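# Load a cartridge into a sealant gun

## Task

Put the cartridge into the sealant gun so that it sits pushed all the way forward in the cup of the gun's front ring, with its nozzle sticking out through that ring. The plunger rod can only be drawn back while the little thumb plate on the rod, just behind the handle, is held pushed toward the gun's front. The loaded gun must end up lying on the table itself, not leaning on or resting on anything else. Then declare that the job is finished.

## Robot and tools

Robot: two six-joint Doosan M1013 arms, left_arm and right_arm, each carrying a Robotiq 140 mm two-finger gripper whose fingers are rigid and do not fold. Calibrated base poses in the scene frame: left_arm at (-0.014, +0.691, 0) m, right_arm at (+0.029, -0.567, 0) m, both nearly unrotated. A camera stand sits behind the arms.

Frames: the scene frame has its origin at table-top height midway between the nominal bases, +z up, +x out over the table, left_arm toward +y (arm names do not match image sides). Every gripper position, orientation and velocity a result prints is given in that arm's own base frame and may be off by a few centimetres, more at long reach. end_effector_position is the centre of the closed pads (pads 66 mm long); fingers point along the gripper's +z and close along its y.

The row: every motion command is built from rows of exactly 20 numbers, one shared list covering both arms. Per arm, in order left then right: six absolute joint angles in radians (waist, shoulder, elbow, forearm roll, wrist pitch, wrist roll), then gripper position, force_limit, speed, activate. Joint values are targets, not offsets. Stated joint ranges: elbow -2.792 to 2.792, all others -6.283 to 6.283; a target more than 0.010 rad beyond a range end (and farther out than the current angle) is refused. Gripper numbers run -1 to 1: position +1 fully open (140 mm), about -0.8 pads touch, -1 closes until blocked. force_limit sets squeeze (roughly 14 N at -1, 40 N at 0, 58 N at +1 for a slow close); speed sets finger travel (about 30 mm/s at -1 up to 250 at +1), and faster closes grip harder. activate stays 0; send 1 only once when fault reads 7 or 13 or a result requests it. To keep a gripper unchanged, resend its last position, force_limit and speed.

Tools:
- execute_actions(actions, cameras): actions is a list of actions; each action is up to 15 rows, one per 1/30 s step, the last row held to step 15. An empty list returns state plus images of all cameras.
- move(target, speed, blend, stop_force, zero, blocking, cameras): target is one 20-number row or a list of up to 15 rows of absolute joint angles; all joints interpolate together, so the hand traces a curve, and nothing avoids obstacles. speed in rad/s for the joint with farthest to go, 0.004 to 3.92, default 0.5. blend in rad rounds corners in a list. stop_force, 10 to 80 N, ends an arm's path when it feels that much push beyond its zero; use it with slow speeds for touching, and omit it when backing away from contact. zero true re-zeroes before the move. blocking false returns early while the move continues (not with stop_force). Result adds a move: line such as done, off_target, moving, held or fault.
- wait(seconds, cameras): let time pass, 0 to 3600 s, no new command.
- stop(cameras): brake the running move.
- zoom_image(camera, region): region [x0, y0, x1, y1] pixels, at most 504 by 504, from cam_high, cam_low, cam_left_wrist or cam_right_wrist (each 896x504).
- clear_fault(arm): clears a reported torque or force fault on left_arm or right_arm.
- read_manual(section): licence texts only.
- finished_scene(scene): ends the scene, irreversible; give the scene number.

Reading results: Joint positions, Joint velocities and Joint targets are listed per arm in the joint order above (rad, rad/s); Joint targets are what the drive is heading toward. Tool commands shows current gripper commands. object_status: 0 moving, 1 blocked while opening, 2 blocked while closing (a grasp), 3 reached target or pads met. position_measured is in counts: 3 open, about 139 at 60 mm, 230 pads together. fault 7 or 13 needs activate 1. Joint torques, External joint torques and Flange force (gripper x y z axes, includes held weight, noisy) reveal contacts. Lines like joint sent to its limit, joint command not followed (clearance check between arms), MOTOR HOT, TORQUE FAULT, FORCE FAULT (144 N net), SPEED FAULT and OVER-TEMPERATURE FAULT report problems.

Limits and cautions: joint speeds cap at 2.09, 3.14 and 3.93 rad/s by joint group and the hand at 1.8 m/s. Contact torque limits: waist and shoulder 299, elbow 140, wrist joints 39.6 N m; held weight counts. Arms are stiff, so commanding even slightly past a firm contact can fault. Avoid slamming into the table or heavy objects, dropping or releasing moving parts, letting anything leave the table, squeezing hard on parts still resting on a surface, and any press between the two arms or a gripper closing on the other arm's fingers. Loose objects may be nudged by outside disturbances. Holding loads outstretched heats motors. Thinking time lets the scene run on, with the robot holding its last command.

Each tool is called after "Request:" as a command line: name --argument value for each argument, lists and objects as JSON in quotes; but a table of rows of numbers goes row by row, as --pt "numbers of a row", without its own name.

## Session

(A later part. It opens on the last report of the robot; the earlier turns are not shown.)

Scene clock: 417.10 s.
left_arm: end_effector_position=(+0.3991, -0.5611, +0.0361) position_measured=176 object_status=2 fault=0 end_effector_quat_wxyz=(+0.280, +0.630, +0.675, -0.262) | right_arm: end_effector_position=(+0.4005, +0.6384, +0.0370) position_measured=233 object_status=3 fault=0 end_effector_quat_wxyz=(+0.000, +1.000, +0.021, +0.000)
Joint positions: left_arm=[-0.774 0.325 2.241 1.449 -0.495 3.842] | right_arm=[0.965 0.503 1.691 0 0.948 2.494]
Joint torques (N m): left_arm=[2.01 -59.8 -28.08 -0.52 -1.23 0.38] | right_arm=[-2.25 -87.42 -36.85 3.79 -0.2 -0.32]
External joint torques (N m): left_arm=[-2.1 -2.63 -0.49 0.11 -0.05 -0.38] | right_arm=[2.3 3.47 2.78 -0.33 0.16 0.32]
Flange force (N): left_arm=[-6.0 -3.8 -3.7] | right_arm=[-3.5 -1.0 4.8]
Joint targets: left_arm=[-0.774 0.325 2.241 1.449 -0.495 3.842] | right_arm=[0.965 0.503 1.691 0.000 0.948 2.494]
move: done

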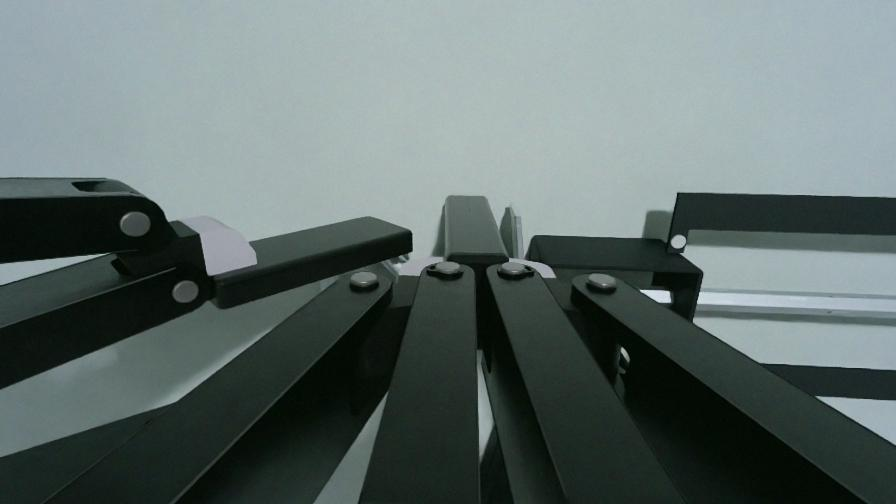

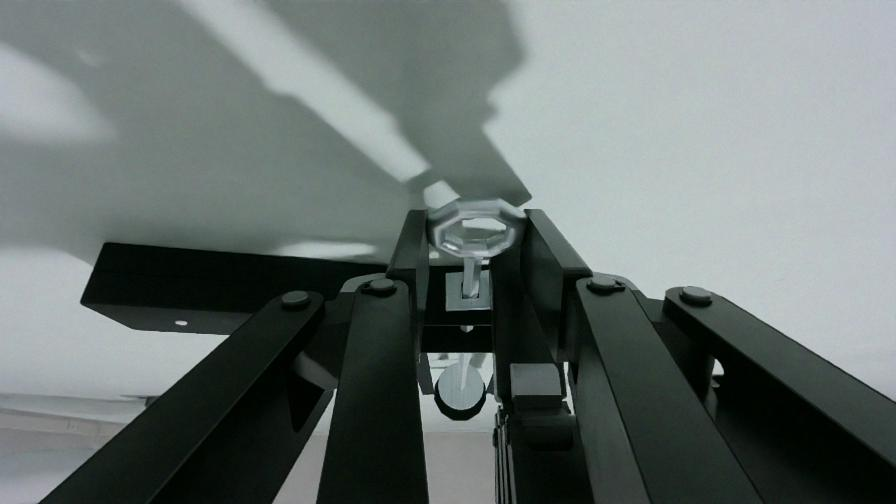

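Request:
move --pt "-0.774 0.325 2.241 1.449 -0.495 3.842 -1 -0.1 -1 0 0.9485 0.4813 1.7267 0 0.9336 2.4774 -1 -1 0 0" --pt "-0.774 0.325 2.241 1.449 -0.495 3.842 -1 -0.1 -1 0 0.9224 0.4495 1.7782 0 0.9138 2.4514 -1 -1 0 0" --speed 0.05 --blend '[0.01, 0]' --stop_force 30 --cameras '["cam_high", "cam_left_wrist", "cam_right_wrist"]'

Scene clock: 440.80 s.
left_arm: end_effector_position=(+0.3991, -0.5611, +0.0361) position_measured=176 object_status=2 fault=0 end_effector_quat_wxyz=(+0.280, +0.630, +0.675, -0.262) | right_arm: end_effector_position=(+0.4025, +0.5884, +0.0370) position_measured=233 object_status=3 fault=0 end_effector_quat_wxyz=(+0.000, +1.000, +0.021, +0.000)
Joint positions: left_arm=[-0.774 0.325 2.241 1.449 -0.495 3.842] | right_arm=[0.922 0.45 1.778 0 0.914 2.451]
Joint torques (N m): left_arm=[3.66 -65.17 -28.19 -0.61 -1.6 0.29] | right_arm=[-5.79 -76.86 -30.27 2.42 1.47 -0.26]
External joint torques (N m): left_arm=[-3.58 2.72 -0.37 0.17 0.32 -0.29] | right_arm=[5.67 -1.28 -3.01 0.96 -1.51 0.26]
Flange force (N): left_arm=[-3.8 -2.1 7.3] | right_arm=[-4.4 -8.1 -0.7]
Joint targets: left_arm=[-0.774 0.325 2.241 1.449 -0.495 3.842] | right_arm=[0.922 0.450 1.778 0.000 0.914 2.451]
move: done

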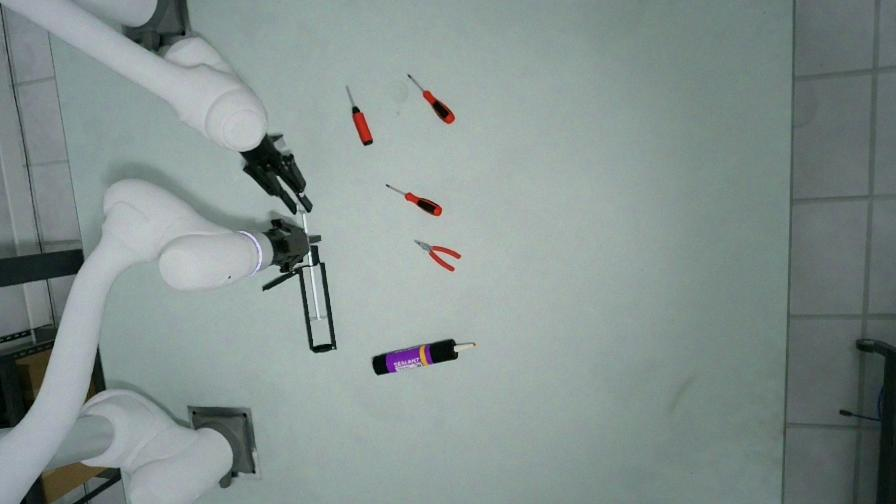

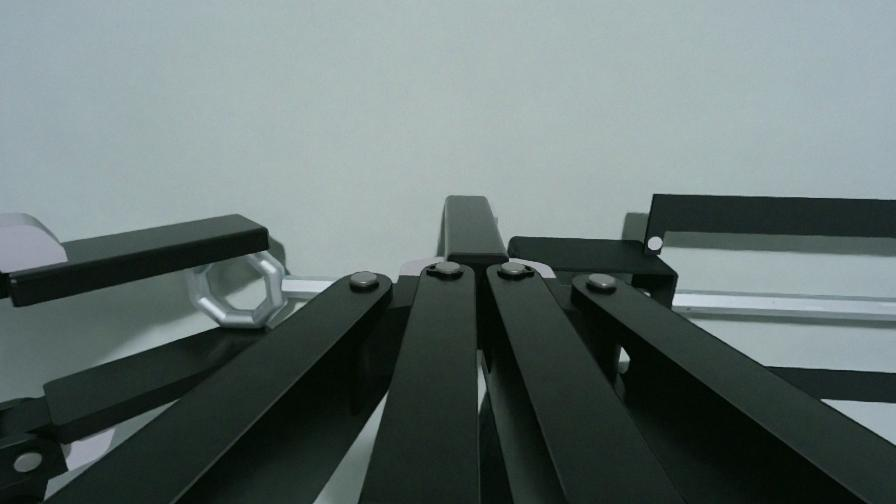

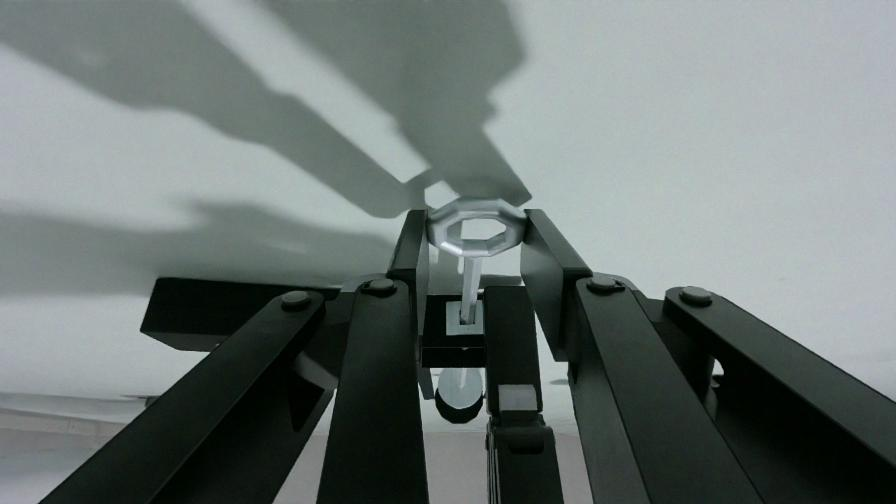

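Request:
move --pt "-0.774 0.325 2.241 1.449 -0.495 3.842 -1 -0.1 -1 0 0.8851 0.4084 1.8436 0 0.8896 2.4141 -1 -1 0 0" --pt "-0.774 0.325 2.241 1.449 -0.495 3.842 -1 -0.1 -1 0 0.8442 0.3683 1.9056 0 0.8677 2.3732 -1 -1 0 0" --pt "-0.774 0.325 2.241 1.449 -0.495 3.842 -1 -0.1 -1 0 0.7994 0.3296 1.9636 0 0.8484 2.3284 -1 -1 0 0" --speed 0.06 --blend '[0.01, 0.01, 0]' --stop_force 35 --cameras '["cam_high", "cam_left_wrist", "cam_right_wrist"]'

Scene clock: 449.80 s.
left_arm: end_effector_position=(+0.3991, -0.5611, +0.0361) position_measured=176 object_status=2 fault=0 end_effector_quat_wxyz=(+0.280, +0.630, +0.675, -0.262) | right_arm: end_effector_position=(+0.4075, +0.4686, +0.0370) position_measured=233 object_status=3 fault=0 end_effector_quat_wxyz=(+0.000, +1.000, +0.021, +0.000)
Joint positions: left_arm=[-0.774 0.325 2.241 1.449 -0.495 3.842] | right_arm=[0.799 0.33 1.964 0 0.848 2.328]
Joint torques (N m): left_arm=[4.67 -61.79 -25.67 -0.08 -0.76 0.42] | right_arm=[-5.22 -63.14 -27.09 2.45 1.97 -0.28]
External joint torques (N m): left_arm=[-4.71 -0.65 -2.88 -0.34 -0.52 -0.41] | right_arm=[5.27 -1.94 -4.43 0.75 -2.01 0.28]
Flange force (N): left_arm=[-8.7 -3.6 4.8] | right_arm=[-2.9 -10.0 -1.6]
Joint targets: left_arm=[-0.774 0.325 2.241 1.449 -0.495 3.842] | right_arm=[0.799 0.330 1.964 0.000 0.848 2.328]
move: done

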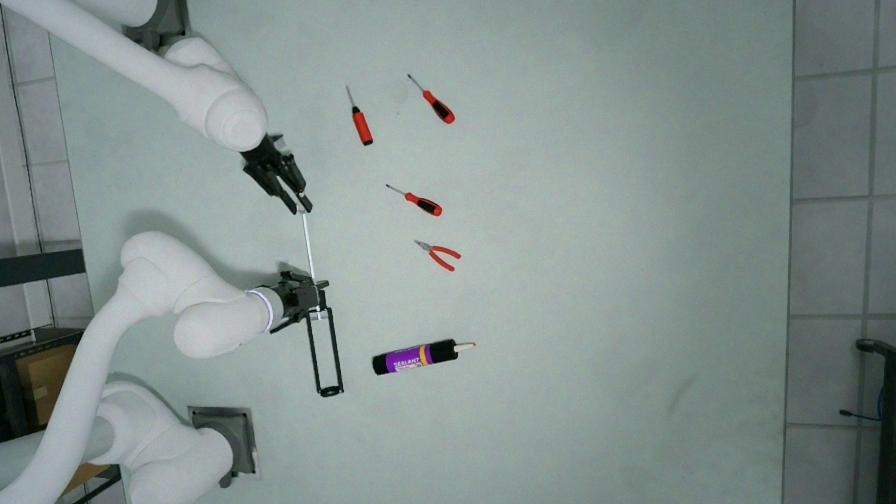

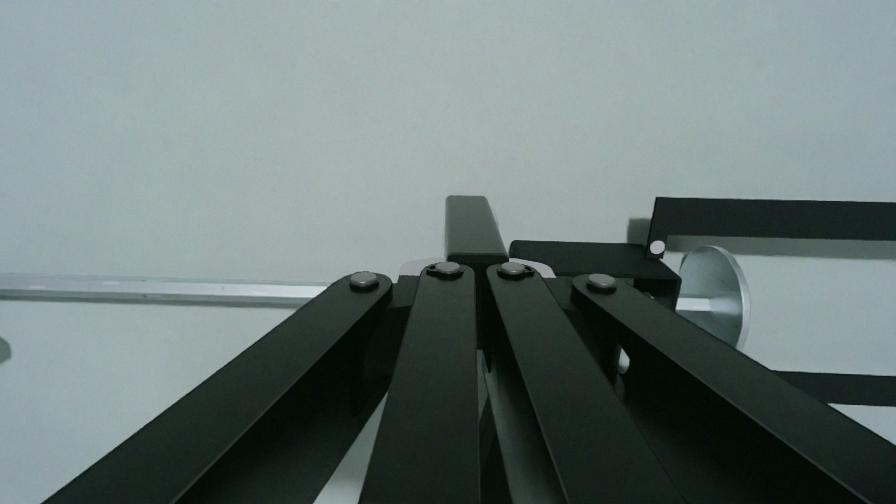

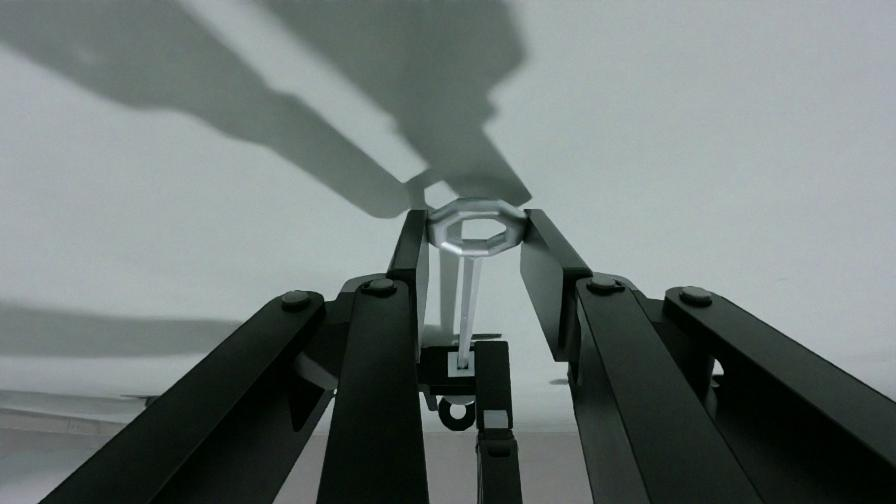

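Request:
move --target '[-0.774, 0.325, 2.241, 1.449, -0.495, 3.842, -1, -0.1, -1, 0, 0.7630, 0.3014, 2.0048, 0, 0.8353, 2.2920, -1, -1, 0, 0]' --speed 0.03 --stop_force 14 --cameras '["cam_high", "cam_left_wrist", "cam_right_wrist"]'

Scene clock: 453.97 s.
left_arm: end_effector_position=(+0.3991, -0.5611, +0.0361) position_measured=176 object_status=2 fault=0 end_effector_quat_wxyz=(+0.280, +0.630, +0.675, -0.262) | right_arm: end_effector_position=(+0.4089, +0.4398, +0.0371) position_measured=233 object_status=3 fault=0 end_effector_quat_wxyz=(+0.000, +1.000, +0.021, +0.000)
Joint positions: left_arm=[-0.774 0.325 2.241 1.449 -0.495 3.842] | right_arm=[0.764 0.302 2.003 0 0.835 2.293]
Joint torques (N m): left_arm=[9.5 -59.89 -16.06 1.51 1.82 0.41] | right_arm=[-12.39 -59.14 -21.47 -1.25 4.12 -0.57]
External joint torques (N m): left_arm=[-9.64 -2.48 -12.48 -1.93 -3.11 -0.41] | right_arm=[12.33 -2.82 -9.7 4.42 -4.16 0.57]
Flange force (N): left_arm=[-20.3 -1.5 15.9] | right_arm=[-5.5 -24.8 -2.2]
Joint targets: left_arm=[-0.774 0.325 2.241 1.449 -0.495 3.842] | right_arm=[0.764 0.302 2.003 0.000 0.836 2.293]
move: contact (right_arm)

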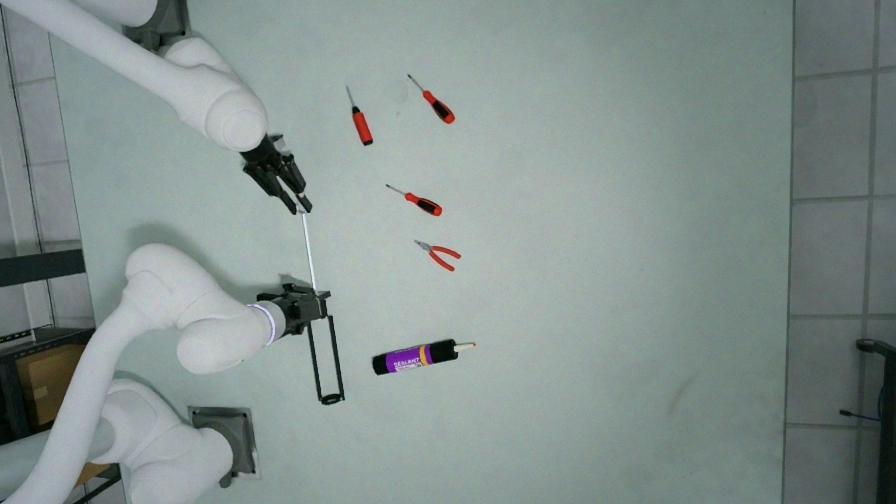

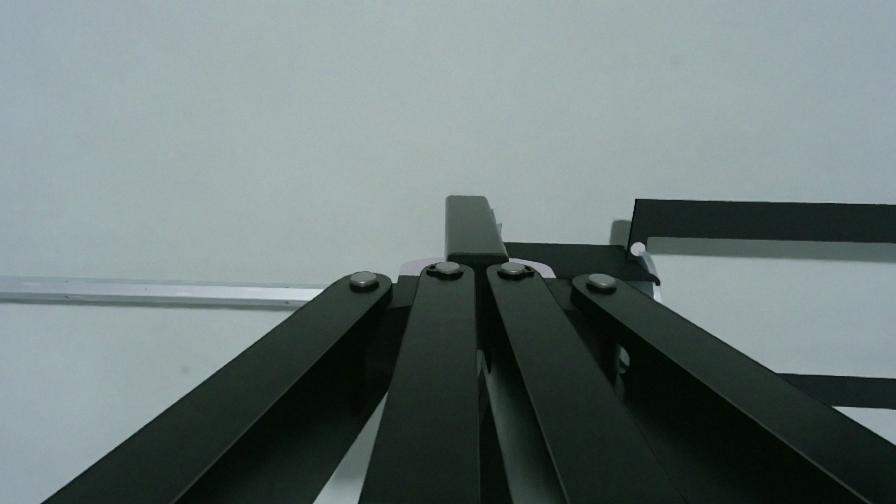

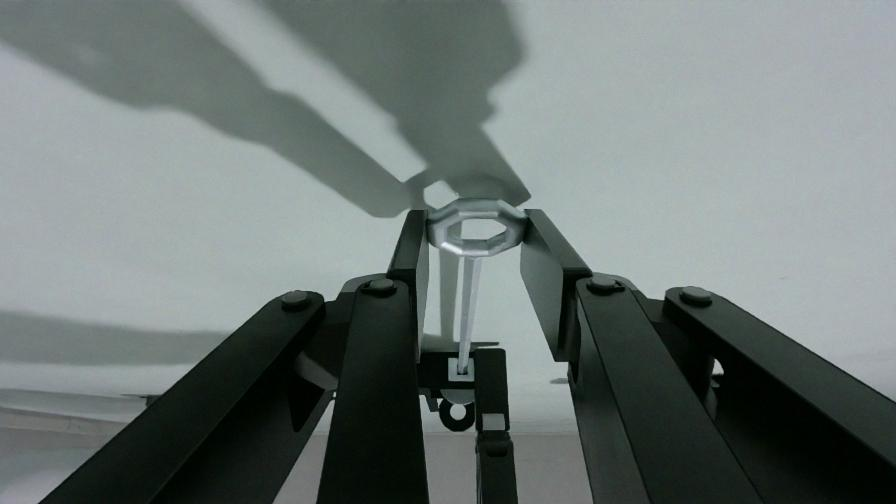

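Request:
move --pt "-0.774 0.325 2.241 1.449 -0.495 3.842 -1 -0.1 -1 0 0.7791 0.3135 1.9873 0 0.8408 2.3081 -1 -1 0 0" --pt "-0.774 0.325 2.241 1.449 -0.495 3.842 -1 -0.1 -1 0 0.7791 0.1910 1.8815 0 1.0692 2.3081 -1 -1 0 0" --speed '[0.05, 0.4]' --cameras '["cam_left_wrist", "cam_right_wrist"]'

Scene clock: 477.60 s.
left_arm: end_effector_position=(+0.3991, -0.5611, +0.0361) position_measured=176 object_status=2 fault=0 end_effector_quat_wxyz=(+0.280, +0.630, +0.675, -0.262) | right_arm: end_effector_position=(+0.4082, +0.4516, +0.1598) position_measured=233 object_status=3 fault=0 end_effector_quat_wxyz=(+0.000, +1.000, +0.021, +0.000)
Joint positions: left_arm=[-0.774 0.325 2.241 1.449 -0.495 3.842] | right_arm=[0.779 0.191 1.882 0 1.069 2.308]
Joint torques (N m): left_arm=[1.59 -62.22 -28.53 -0.6 -1.73 0.33] | right_arm=[-2.35 -58.38 -39.45 4.05 -0.22 -0.28]
External joint torques (N m): left_arm=[-1.69 -0.19 -0.06 0.18 0.44 -0.33] | right_arm=[2.28 1.91 2.62 -0.3 0.18 0.28]
Flange force (N): left_arm=[-3.8 -2.1 0.1] | right_arm=[-4.2 -1.7 3.9]
Joint targets: left_arm=[-0.774 0.325 2.241 1.449 -0.495 3.842] | right_arm=[0.779 0.191 1.882 0.000 1.069 2.308]
move: done

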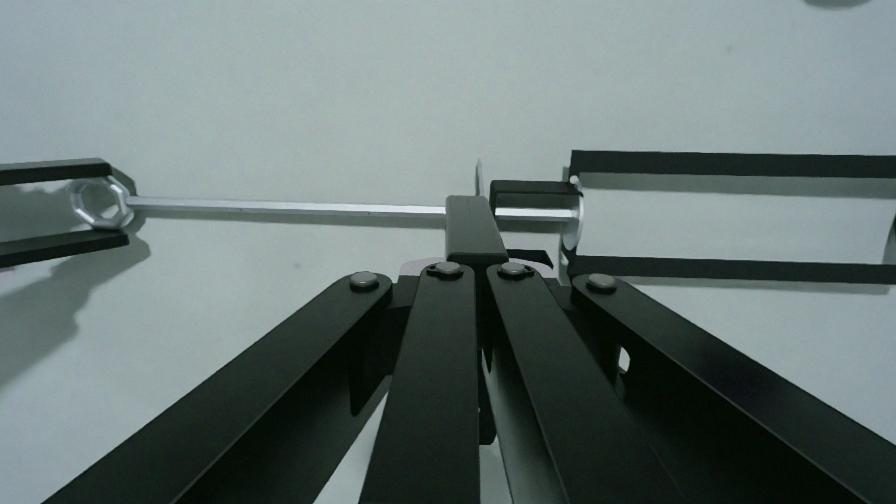

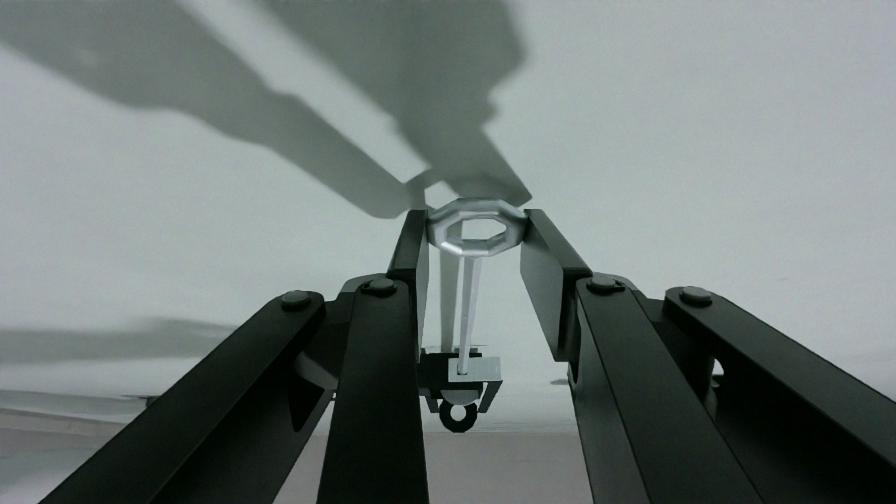

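Request:
move --pt "-0.774 0.325 2.241 1.449 -0.495 3.842 0.16 -1 -1 0 0.7791 0.1910 1.8815 0 1.0692 2.3081 -1 -1 0 0" --pt "-0.6927 0.1828 2.2782 1.6999 -0.5427 3.6301 0.16 -1 -1 0 0.4566 0.0396 1.8771 0 1.2249 1.9856 1 -1 0 0" --speed 0.5 --cameras '["all"]'

Request:
zoom_image --camera "cam_left_wrist" --region '[240, 130, 680, 370]'

Scene clock: 508.17 s.
left_arm: end_effector_position=(+0.3953, -0.5046, +0.0925) position_measured=109 object_status=3 fault=0 end_effector_quat_wxyz=(+0.279, +0.631, +0.675, -0.261) | right_arm: end_effector_position=(+0.4788, +0.2736, +0.2500) position_measured=3 object_status=0 fault=0 end_effector_quat_wxyz=(+0.000, +1.000, +0.021, +0.000)
Joint positions: left_arm=[-0.693 0.183 2.278 1.7 -0.543 3.63] | right_arm=[0.457 0.04 1.877 0 1.225 1.986]
Joint torques (N m): left_arm=[2.25 -50.4 -31.84 -1.38 -1.06 0.48] | right_arm=[-2.41 -45.13 -42.14 4.37 -0.2 -0.33]
External joint torques (N m): left_arm=[-2.37 -0.69 -0.01 0.14 0.12 -0.48] | right_arm=[2.34 1.58 2.62 -0.34 0.16 0.33]
Flange force (N): left_arm=[-5.2 -3.9 -0.2] | right_arm=[-3.6 -3.6 4.0]
Joint targets: left_arm=[-0.693 0.183 2.278 1.700 -0.543 3.630] | right_arm=[0.457 0.040 1.877 0.000 1.225 1.986]
move: done

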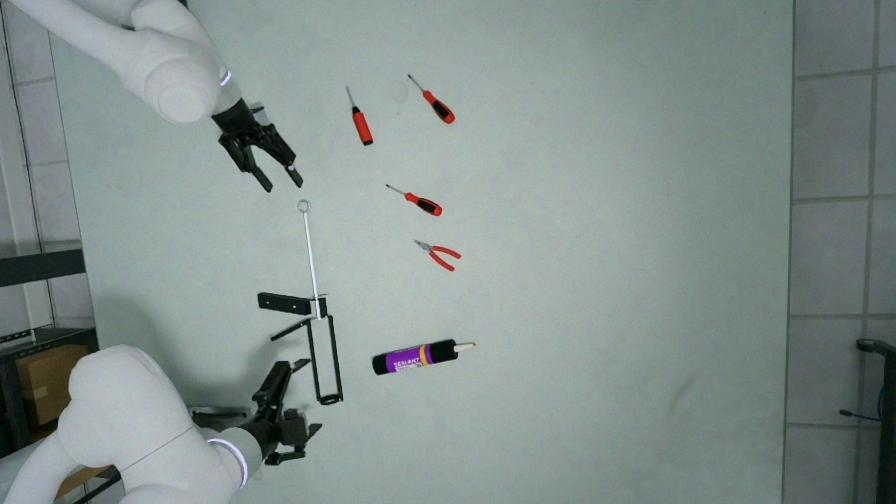

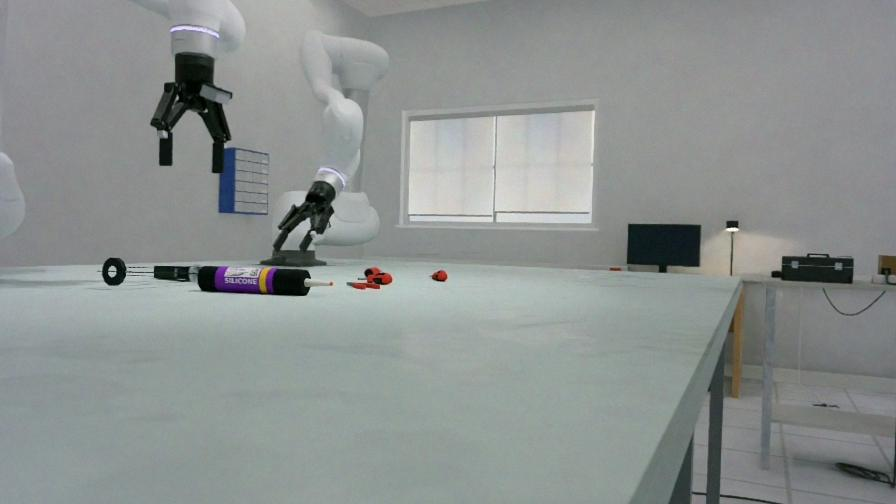

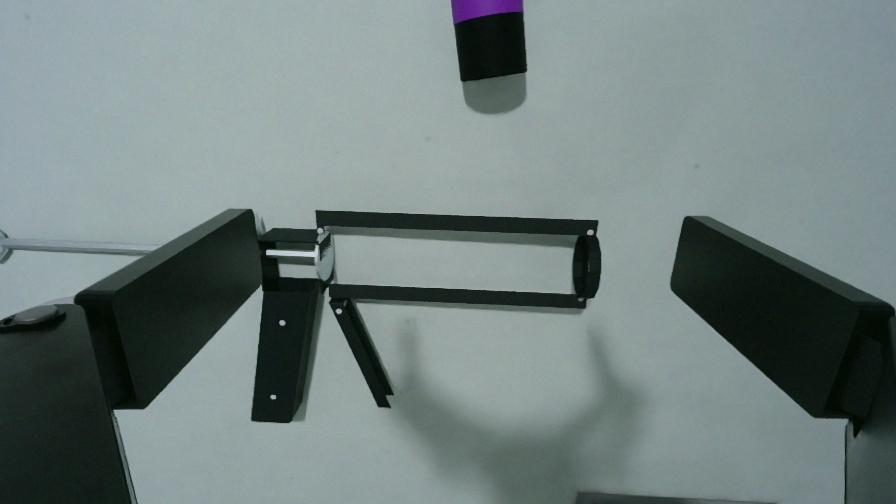

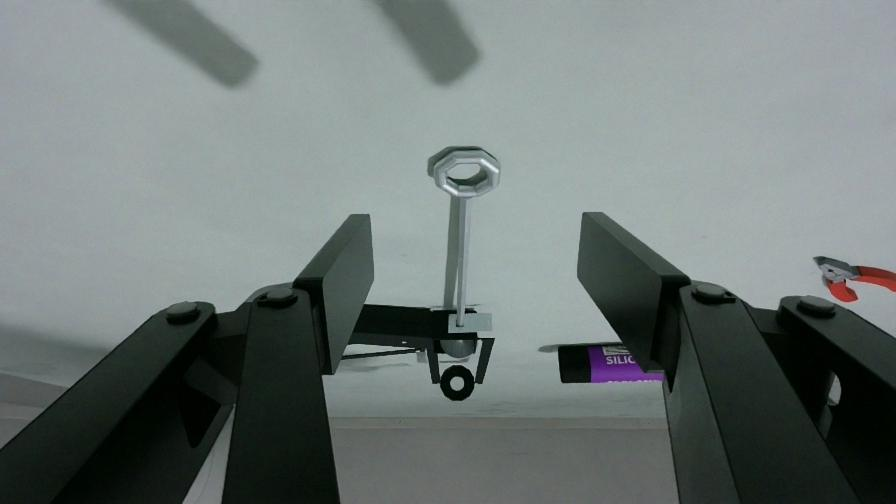

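Scaled by 1.145 from the camera's image (finer frame: 1280x720).

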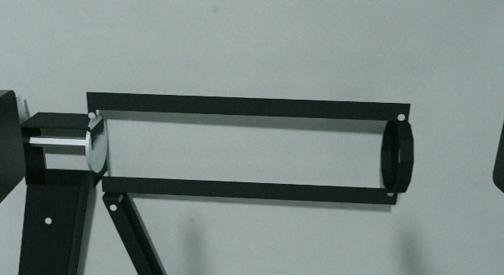

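Request:
zoom_image --camera "cam_left_wrist" --region '[550, 200, 640, 330]'

Request:
zoom_image --camera "cam_left_wrist" --region '[250, 200, 380, 330]'

Scaled by 3.877 from the camera's image (finer frame: 1280x720).

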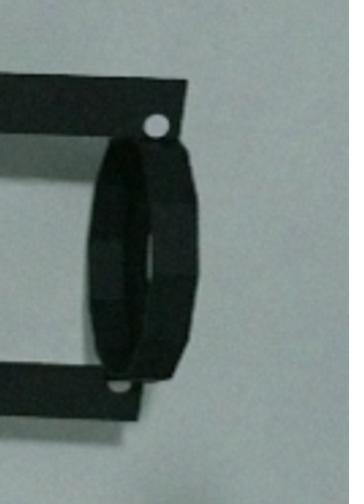

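Scaled by 3.877 from the camera's image (finer frame: 1280x720).

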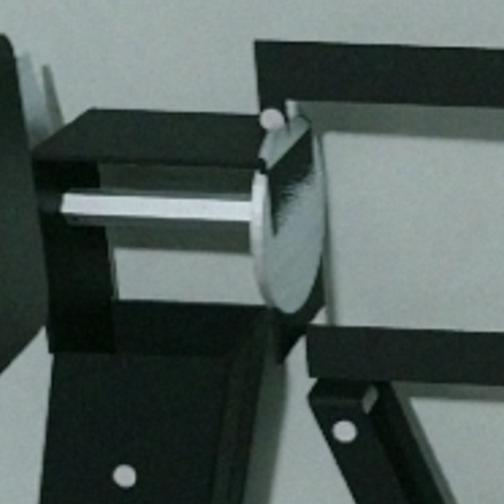

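Request:
move --target '[-0.6927, 0.1828, 2.2782, 1.6999, -0.5427, 3.6301, 0.16, -1, -1, 0, 0.3376, 0.3245, 1.7052, 0, 1.1119, -1.4004, 0.3, -1, 0, 0]' --speed 1.2 --cameras '["cam_high", "cam_left_wrist"]'

Scene clock: 541.77 s.
left_arm: end_effector_position=(+0.3953, -0.5046, +0.0925) position_measured=109 object_status=3 fault=0 end_effector_quat_wxyz=(+0.279, +0.631, +0.675, -0.261) | right_arm: end_effector_position=(+0.6480, +0.2640, +0.1600) position_measured=91 object_status=3 fault=0 end_effector_quat_wxyz=(+0.000, -0.083, +0.997, +0.000)
Joint positions: left_arm=[-0.693 0.183 2.278 1.7 -0.543 3.63] | right_arm=[0.338 0.324 1.705 0 1.112 -1.4]
Joint torques (N m): left_arm=[2.5 -50.02 -31.8 -1.32 -1.01 0.52] | right_arm=[-2.06 -73.4 -40.29 4.23 -0.14 -0.42]
External joint torques (N m): left_arm=[-2.43 -1.08 0 0.06 0.09 -0.52] | right_arm=[2.09 2.7 2.68 -0.36 0.18 0.42]
Flange force (N): left_arm=[-5.4 -4.5 -0.7] | right_arm=[2.0 3.2 4.3]
Joint targets: left_arm=[-0.693 0.183 2.278 1.700 -0.543 3.630] | right_arm=[0.338 0.325 1.705 0.000 1.112 -1.400]
move: done

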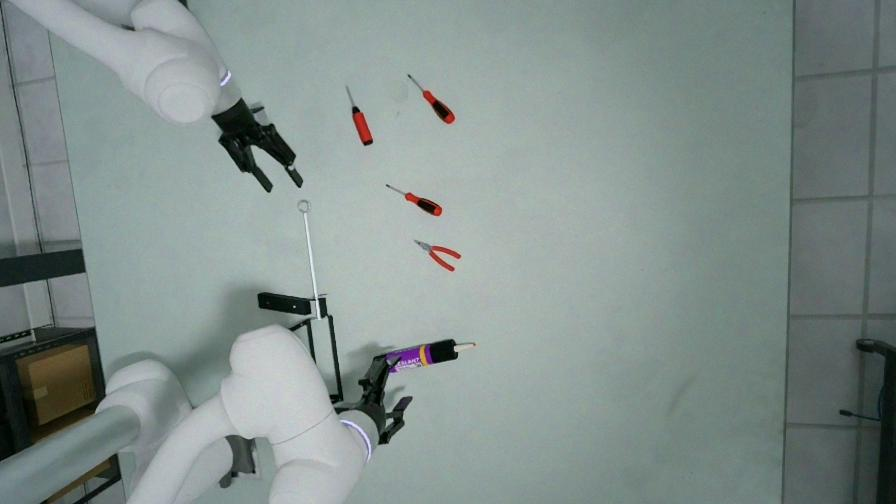

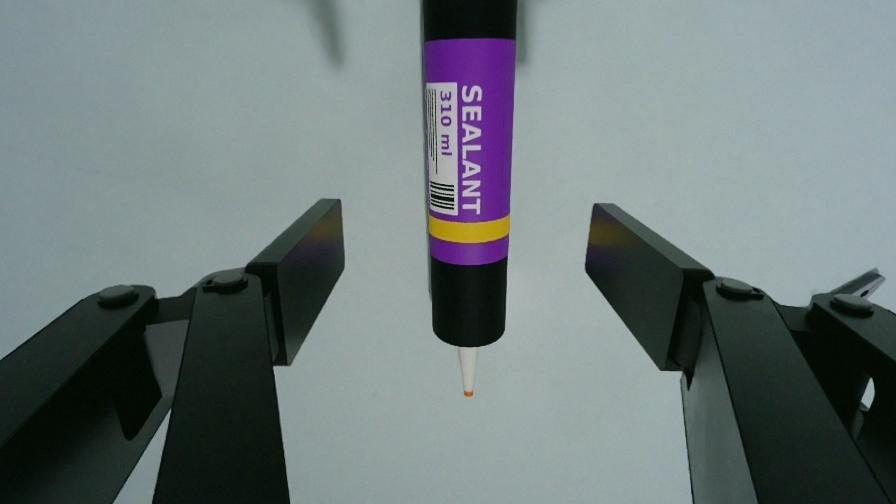

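Request:
move --pt "-0.6927 0.1828 2.2782 1.6999 -0.5427 3.6301 0.16 -1 -1 0 0.3470 0.3351 1.7511 0 1.0554 -1.4175 0.3 -1 0 0" --pt "-0.6927 0.1828 2.2782 1.6999 -0.5427 3.6301 0.16 -1 -1 0 0.3470 0.3999 1.8093 0 0.9325 -1.4175 0.3 -1 0 0" --speed 0.15 --stop_force 15 --cameras '["cam_left_wrist", "cam_low"]'

Scene clock: 558.97 s.
left_arm: end_effector_position=(+0.3953, -0.5046, +0.0925) position_measured=109 object_status=3 fault=0 end_effector_quat_wxyz=(+0.279, +0.631, +0.675, -0.261) | right_arm: end_effector_position=(+0.6374, +0.2672, +0.0579) position_measured=91 object_status=3 fault=0 end_effector_quat_wxyz=(+0.000, -0.097, +0.995, +0.000)
Joint positions: left_arm=[-0.693 0.183 2.278 1.7 -0.543 3.63] | right_arm=[0.347 0.4 1.809 0 0.933 -1.418]
Joint torques (N m): left_arm=[2.54 -50.71 -31.79 -1.37 -1 0.46] | right_arm=[-2.16 -77.16 -36.01 3.83 -0.15 -0.3]
External joint torques (N m): left_arm=[-2.35 -0.45 -0.02 0.09 0.08 -0.46] | right_arm=[2.22 3.18 2.36 -0.36 0.18 0.3]
Flange force (N): left_arm=[-4.8 -3.7 0.4] | right_arm=[1.0 3.5 4.5]
Joint targets: left_arm=[-0.693 0.183 2.278 1.700 -0.543 3.630] | right_arm=[0.347 0.400 1.809 0.000 0.932 -1.417]
move: done
Images, in order (width x height): cam_low 896x504, cam_left_wrist 896x504.

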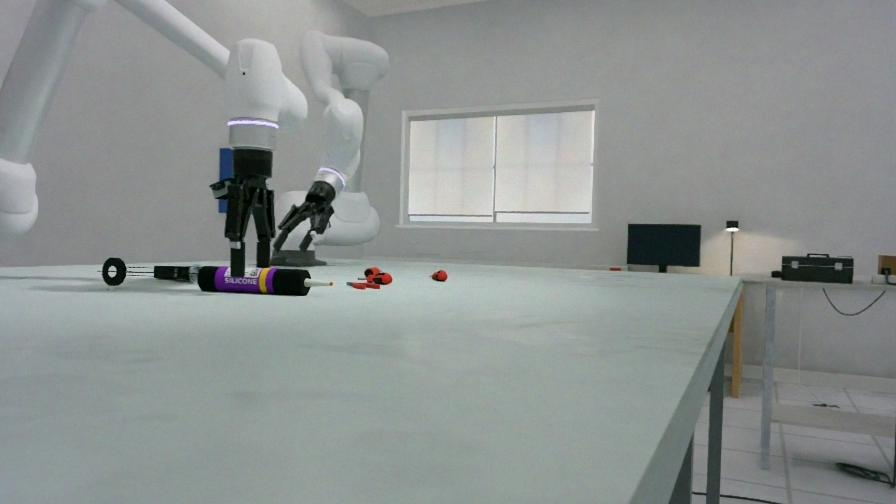

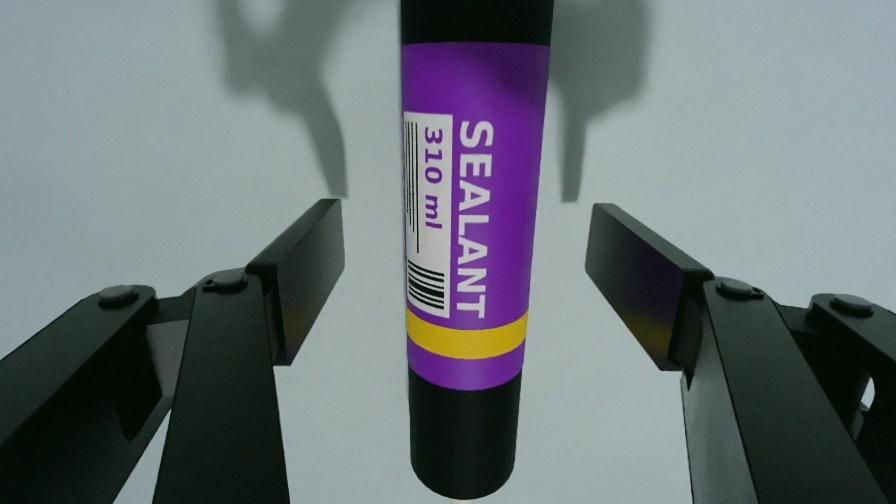

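Request:
move --pt "-0.6927 0.1828 2.2782 1.6999 -0.5427 3.6301 0.16 -1 -1 0 0.3502 0.4005 1.8083 0 0.9328 -1.4143 0.3 -1 0 0" --pt "-0.6927 0.1828 2.2782 1.6999 -0.5427 3.6301 0.16 -1 -1 0 0.3502 0.4005 1.8083 0 0.9328 -1.4143 -1 -0.1 -1 0" --speed 0.1 --cameras '["cam_left_wrist", "cam_low"]'

Scene clock: 569.90 s.
left_arm: end_effector_position=(+0.3953, -0.5046, +0.0925) position_measured=109 object_status=3 fault=0 end_effector_quat_wxyz=(+0.279, +0.631, +0.675, -0.261) | right_arm: end_effector_position=(+0.6370, +0.2694, +0.0580) position_measured=159 object_status=0 fault=0 end_effector_quat_wxyz=(+0.000, -0.097, +0.995, +0.000)
Joint positions: left_arm=[-0.693 0.183 2.278 1.7 -0.543 3.63] | right_arm=[0.35 0.401 1.808 0 0.933 -1.414]
Joint torques (N m): left_arm=[2.78 -50.57 -31.79 -1.39 -1.01 0.56] | right_arm=[-2.49 -72.34 -34.15 3.83 -0.52 -0.3]
External joint torques (N m): left_arm=[-2.88 -0.48 -0.02 0.15 0.08 -0.56] | right_arm=[2.53 -1.65 0.5 -0.37 0.56 0.3]
Flange force (N): left_arm=[-5.9 -4.4 0.5] | right_arm=[3.4 3.5 -2.2]
Joint targets: left_arm=[-0.693 0.183 2.278 1.700 -0.543 3.630] | right_arm=[0.350 0.401 1.808 0.000 0.933 -1.414]
move: done
Images, in order (width x height): cam_low 896x504, cam_left_wrist 896x504.

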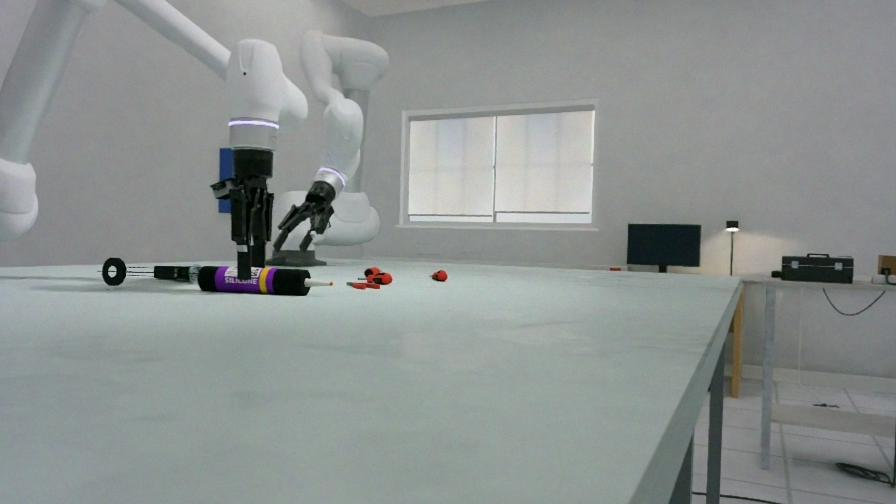

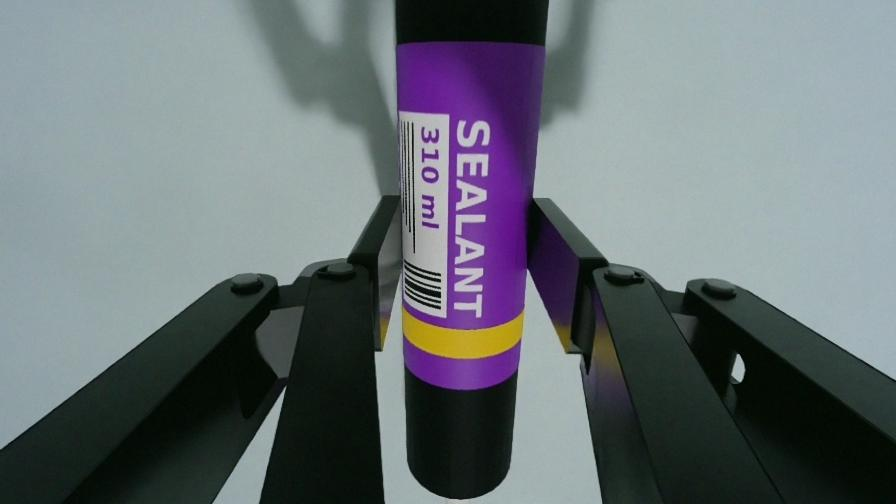

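Request:
move --pt "-0.6927 0.1828 2.2782 1.6999 -0.5427 3.6301 0.16 -1 -1 0 0.3502 0.3127 1.7216 0 1.1073 -1.4143 -1 -0.1 -1 0" --pt "-0.6927 0.1828 2.2782 1.6999 -0.5427 3.6301 0.16 -1 -1 0 0.5182 -0.0233 2.1078 0.2050 0.9763 0.3786 -1 -0.1 -1 0" --speed '[0.15, 0.5]' --blend '[0.02, 0]' --cameras '["all"]'

Scene clock: 623.50 s.
left_arm: end_effector_position=(+0.3953, -0.5046, +0.0925) position_measured=109 object_status=3 fault=0 end_effector_quat_wxyz=(+0.279, +0.631, +0.675, -0.261) | right_arm: end_effector_position=(+0.3913, +0.3274, +0.1712) position_measured=159 object_status=2 fault=0 end_effector_quat_wxyz=(-0.069, +0.693, +0.715, +0.067)
Joint positions: left_arm=[-0.693 0.183 2.278 1.7 -0.543 3.63] | right_arm=[0.518 -0.023 2.108 0.205 0.976 0.379]
Joint torques (N m): left_arm=[2.35 -50.09 -31.99 -1.38 -1 0.47] | right_arm=[-2.18 -38.18 -42.07 4.68 -0.48 -0.3]
External joint torques (N m): left_arm=[-2.3 -1.04 0.18 0.12 0.07 -0.47] | right_arm=[2.2 3.25 4.76 -0.56 0.26 0.3]
Flange force (N): left_arm=[-5.0 -4.4 -0.9] | right_arm=[2.0 -4.4 8.2]
Joint targets: left_arm=[-0.693 0.183 2.278 1.700 -0.543 3.630] | right_arm=[0.518 -0.023 2.108 0.205 0.976 0.379]
move: done

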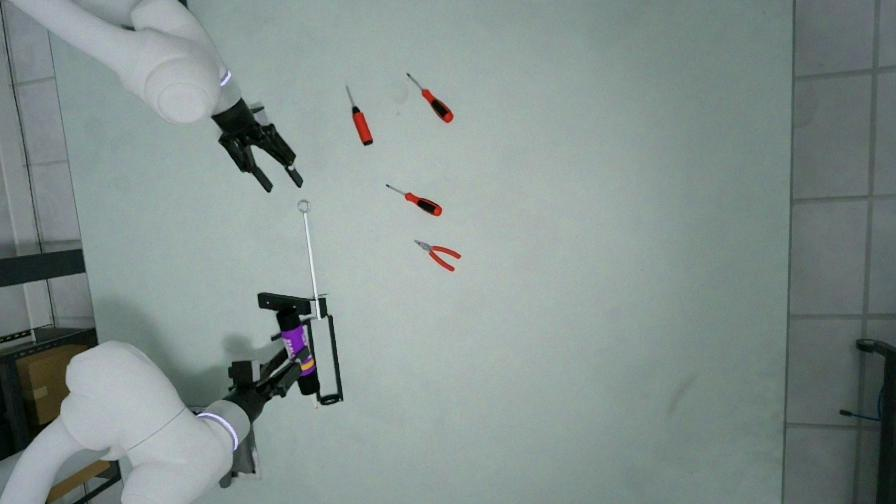

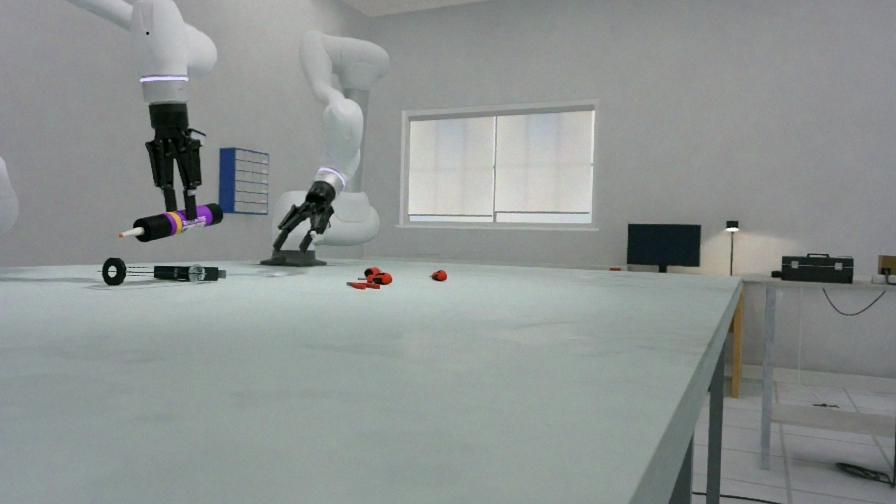

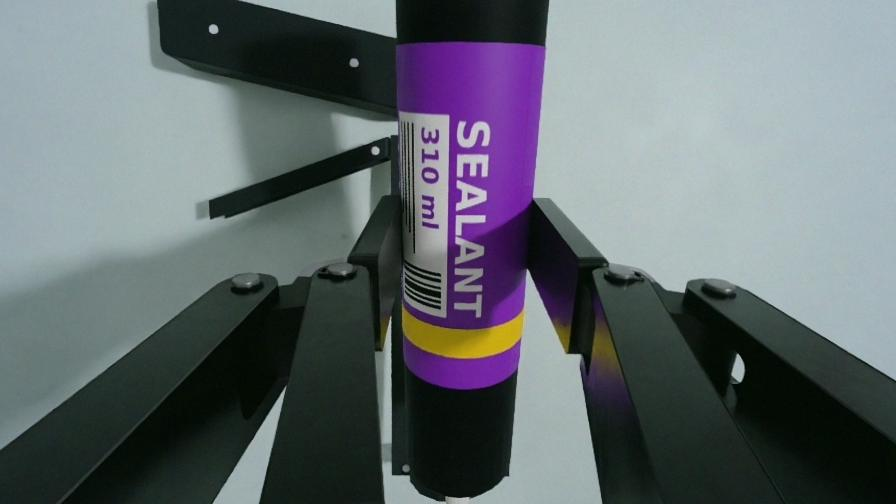

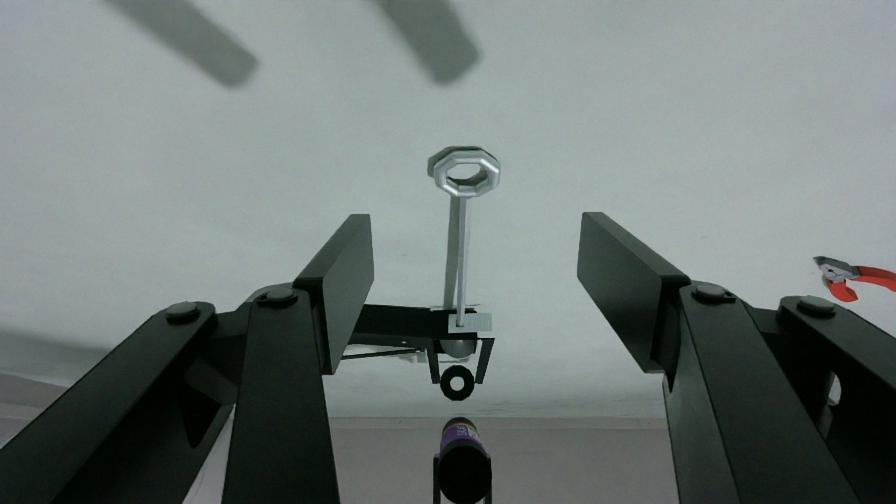

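Request:
zoom_image --camera "cam_left_wrist" --region '[370, 380, 550, 504]'

Request:
zoom_image --camera "cam_right_wrist" --region '[380, 280, 540, 504]'

Scaled by 2.800 from the camera's image (finer frame: 1280x720).

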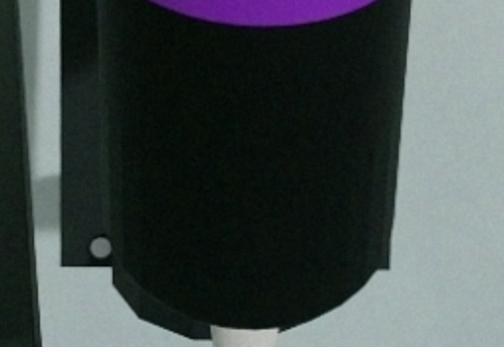

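Scaled by 2.250 from the camera's image (finer frame: 1280x720).

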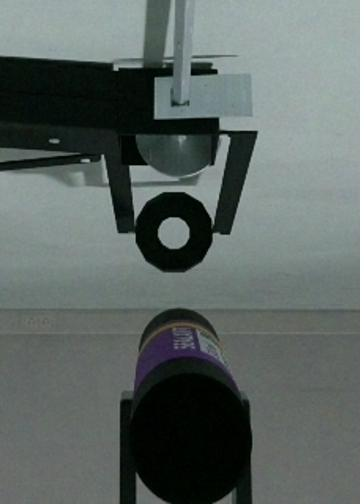

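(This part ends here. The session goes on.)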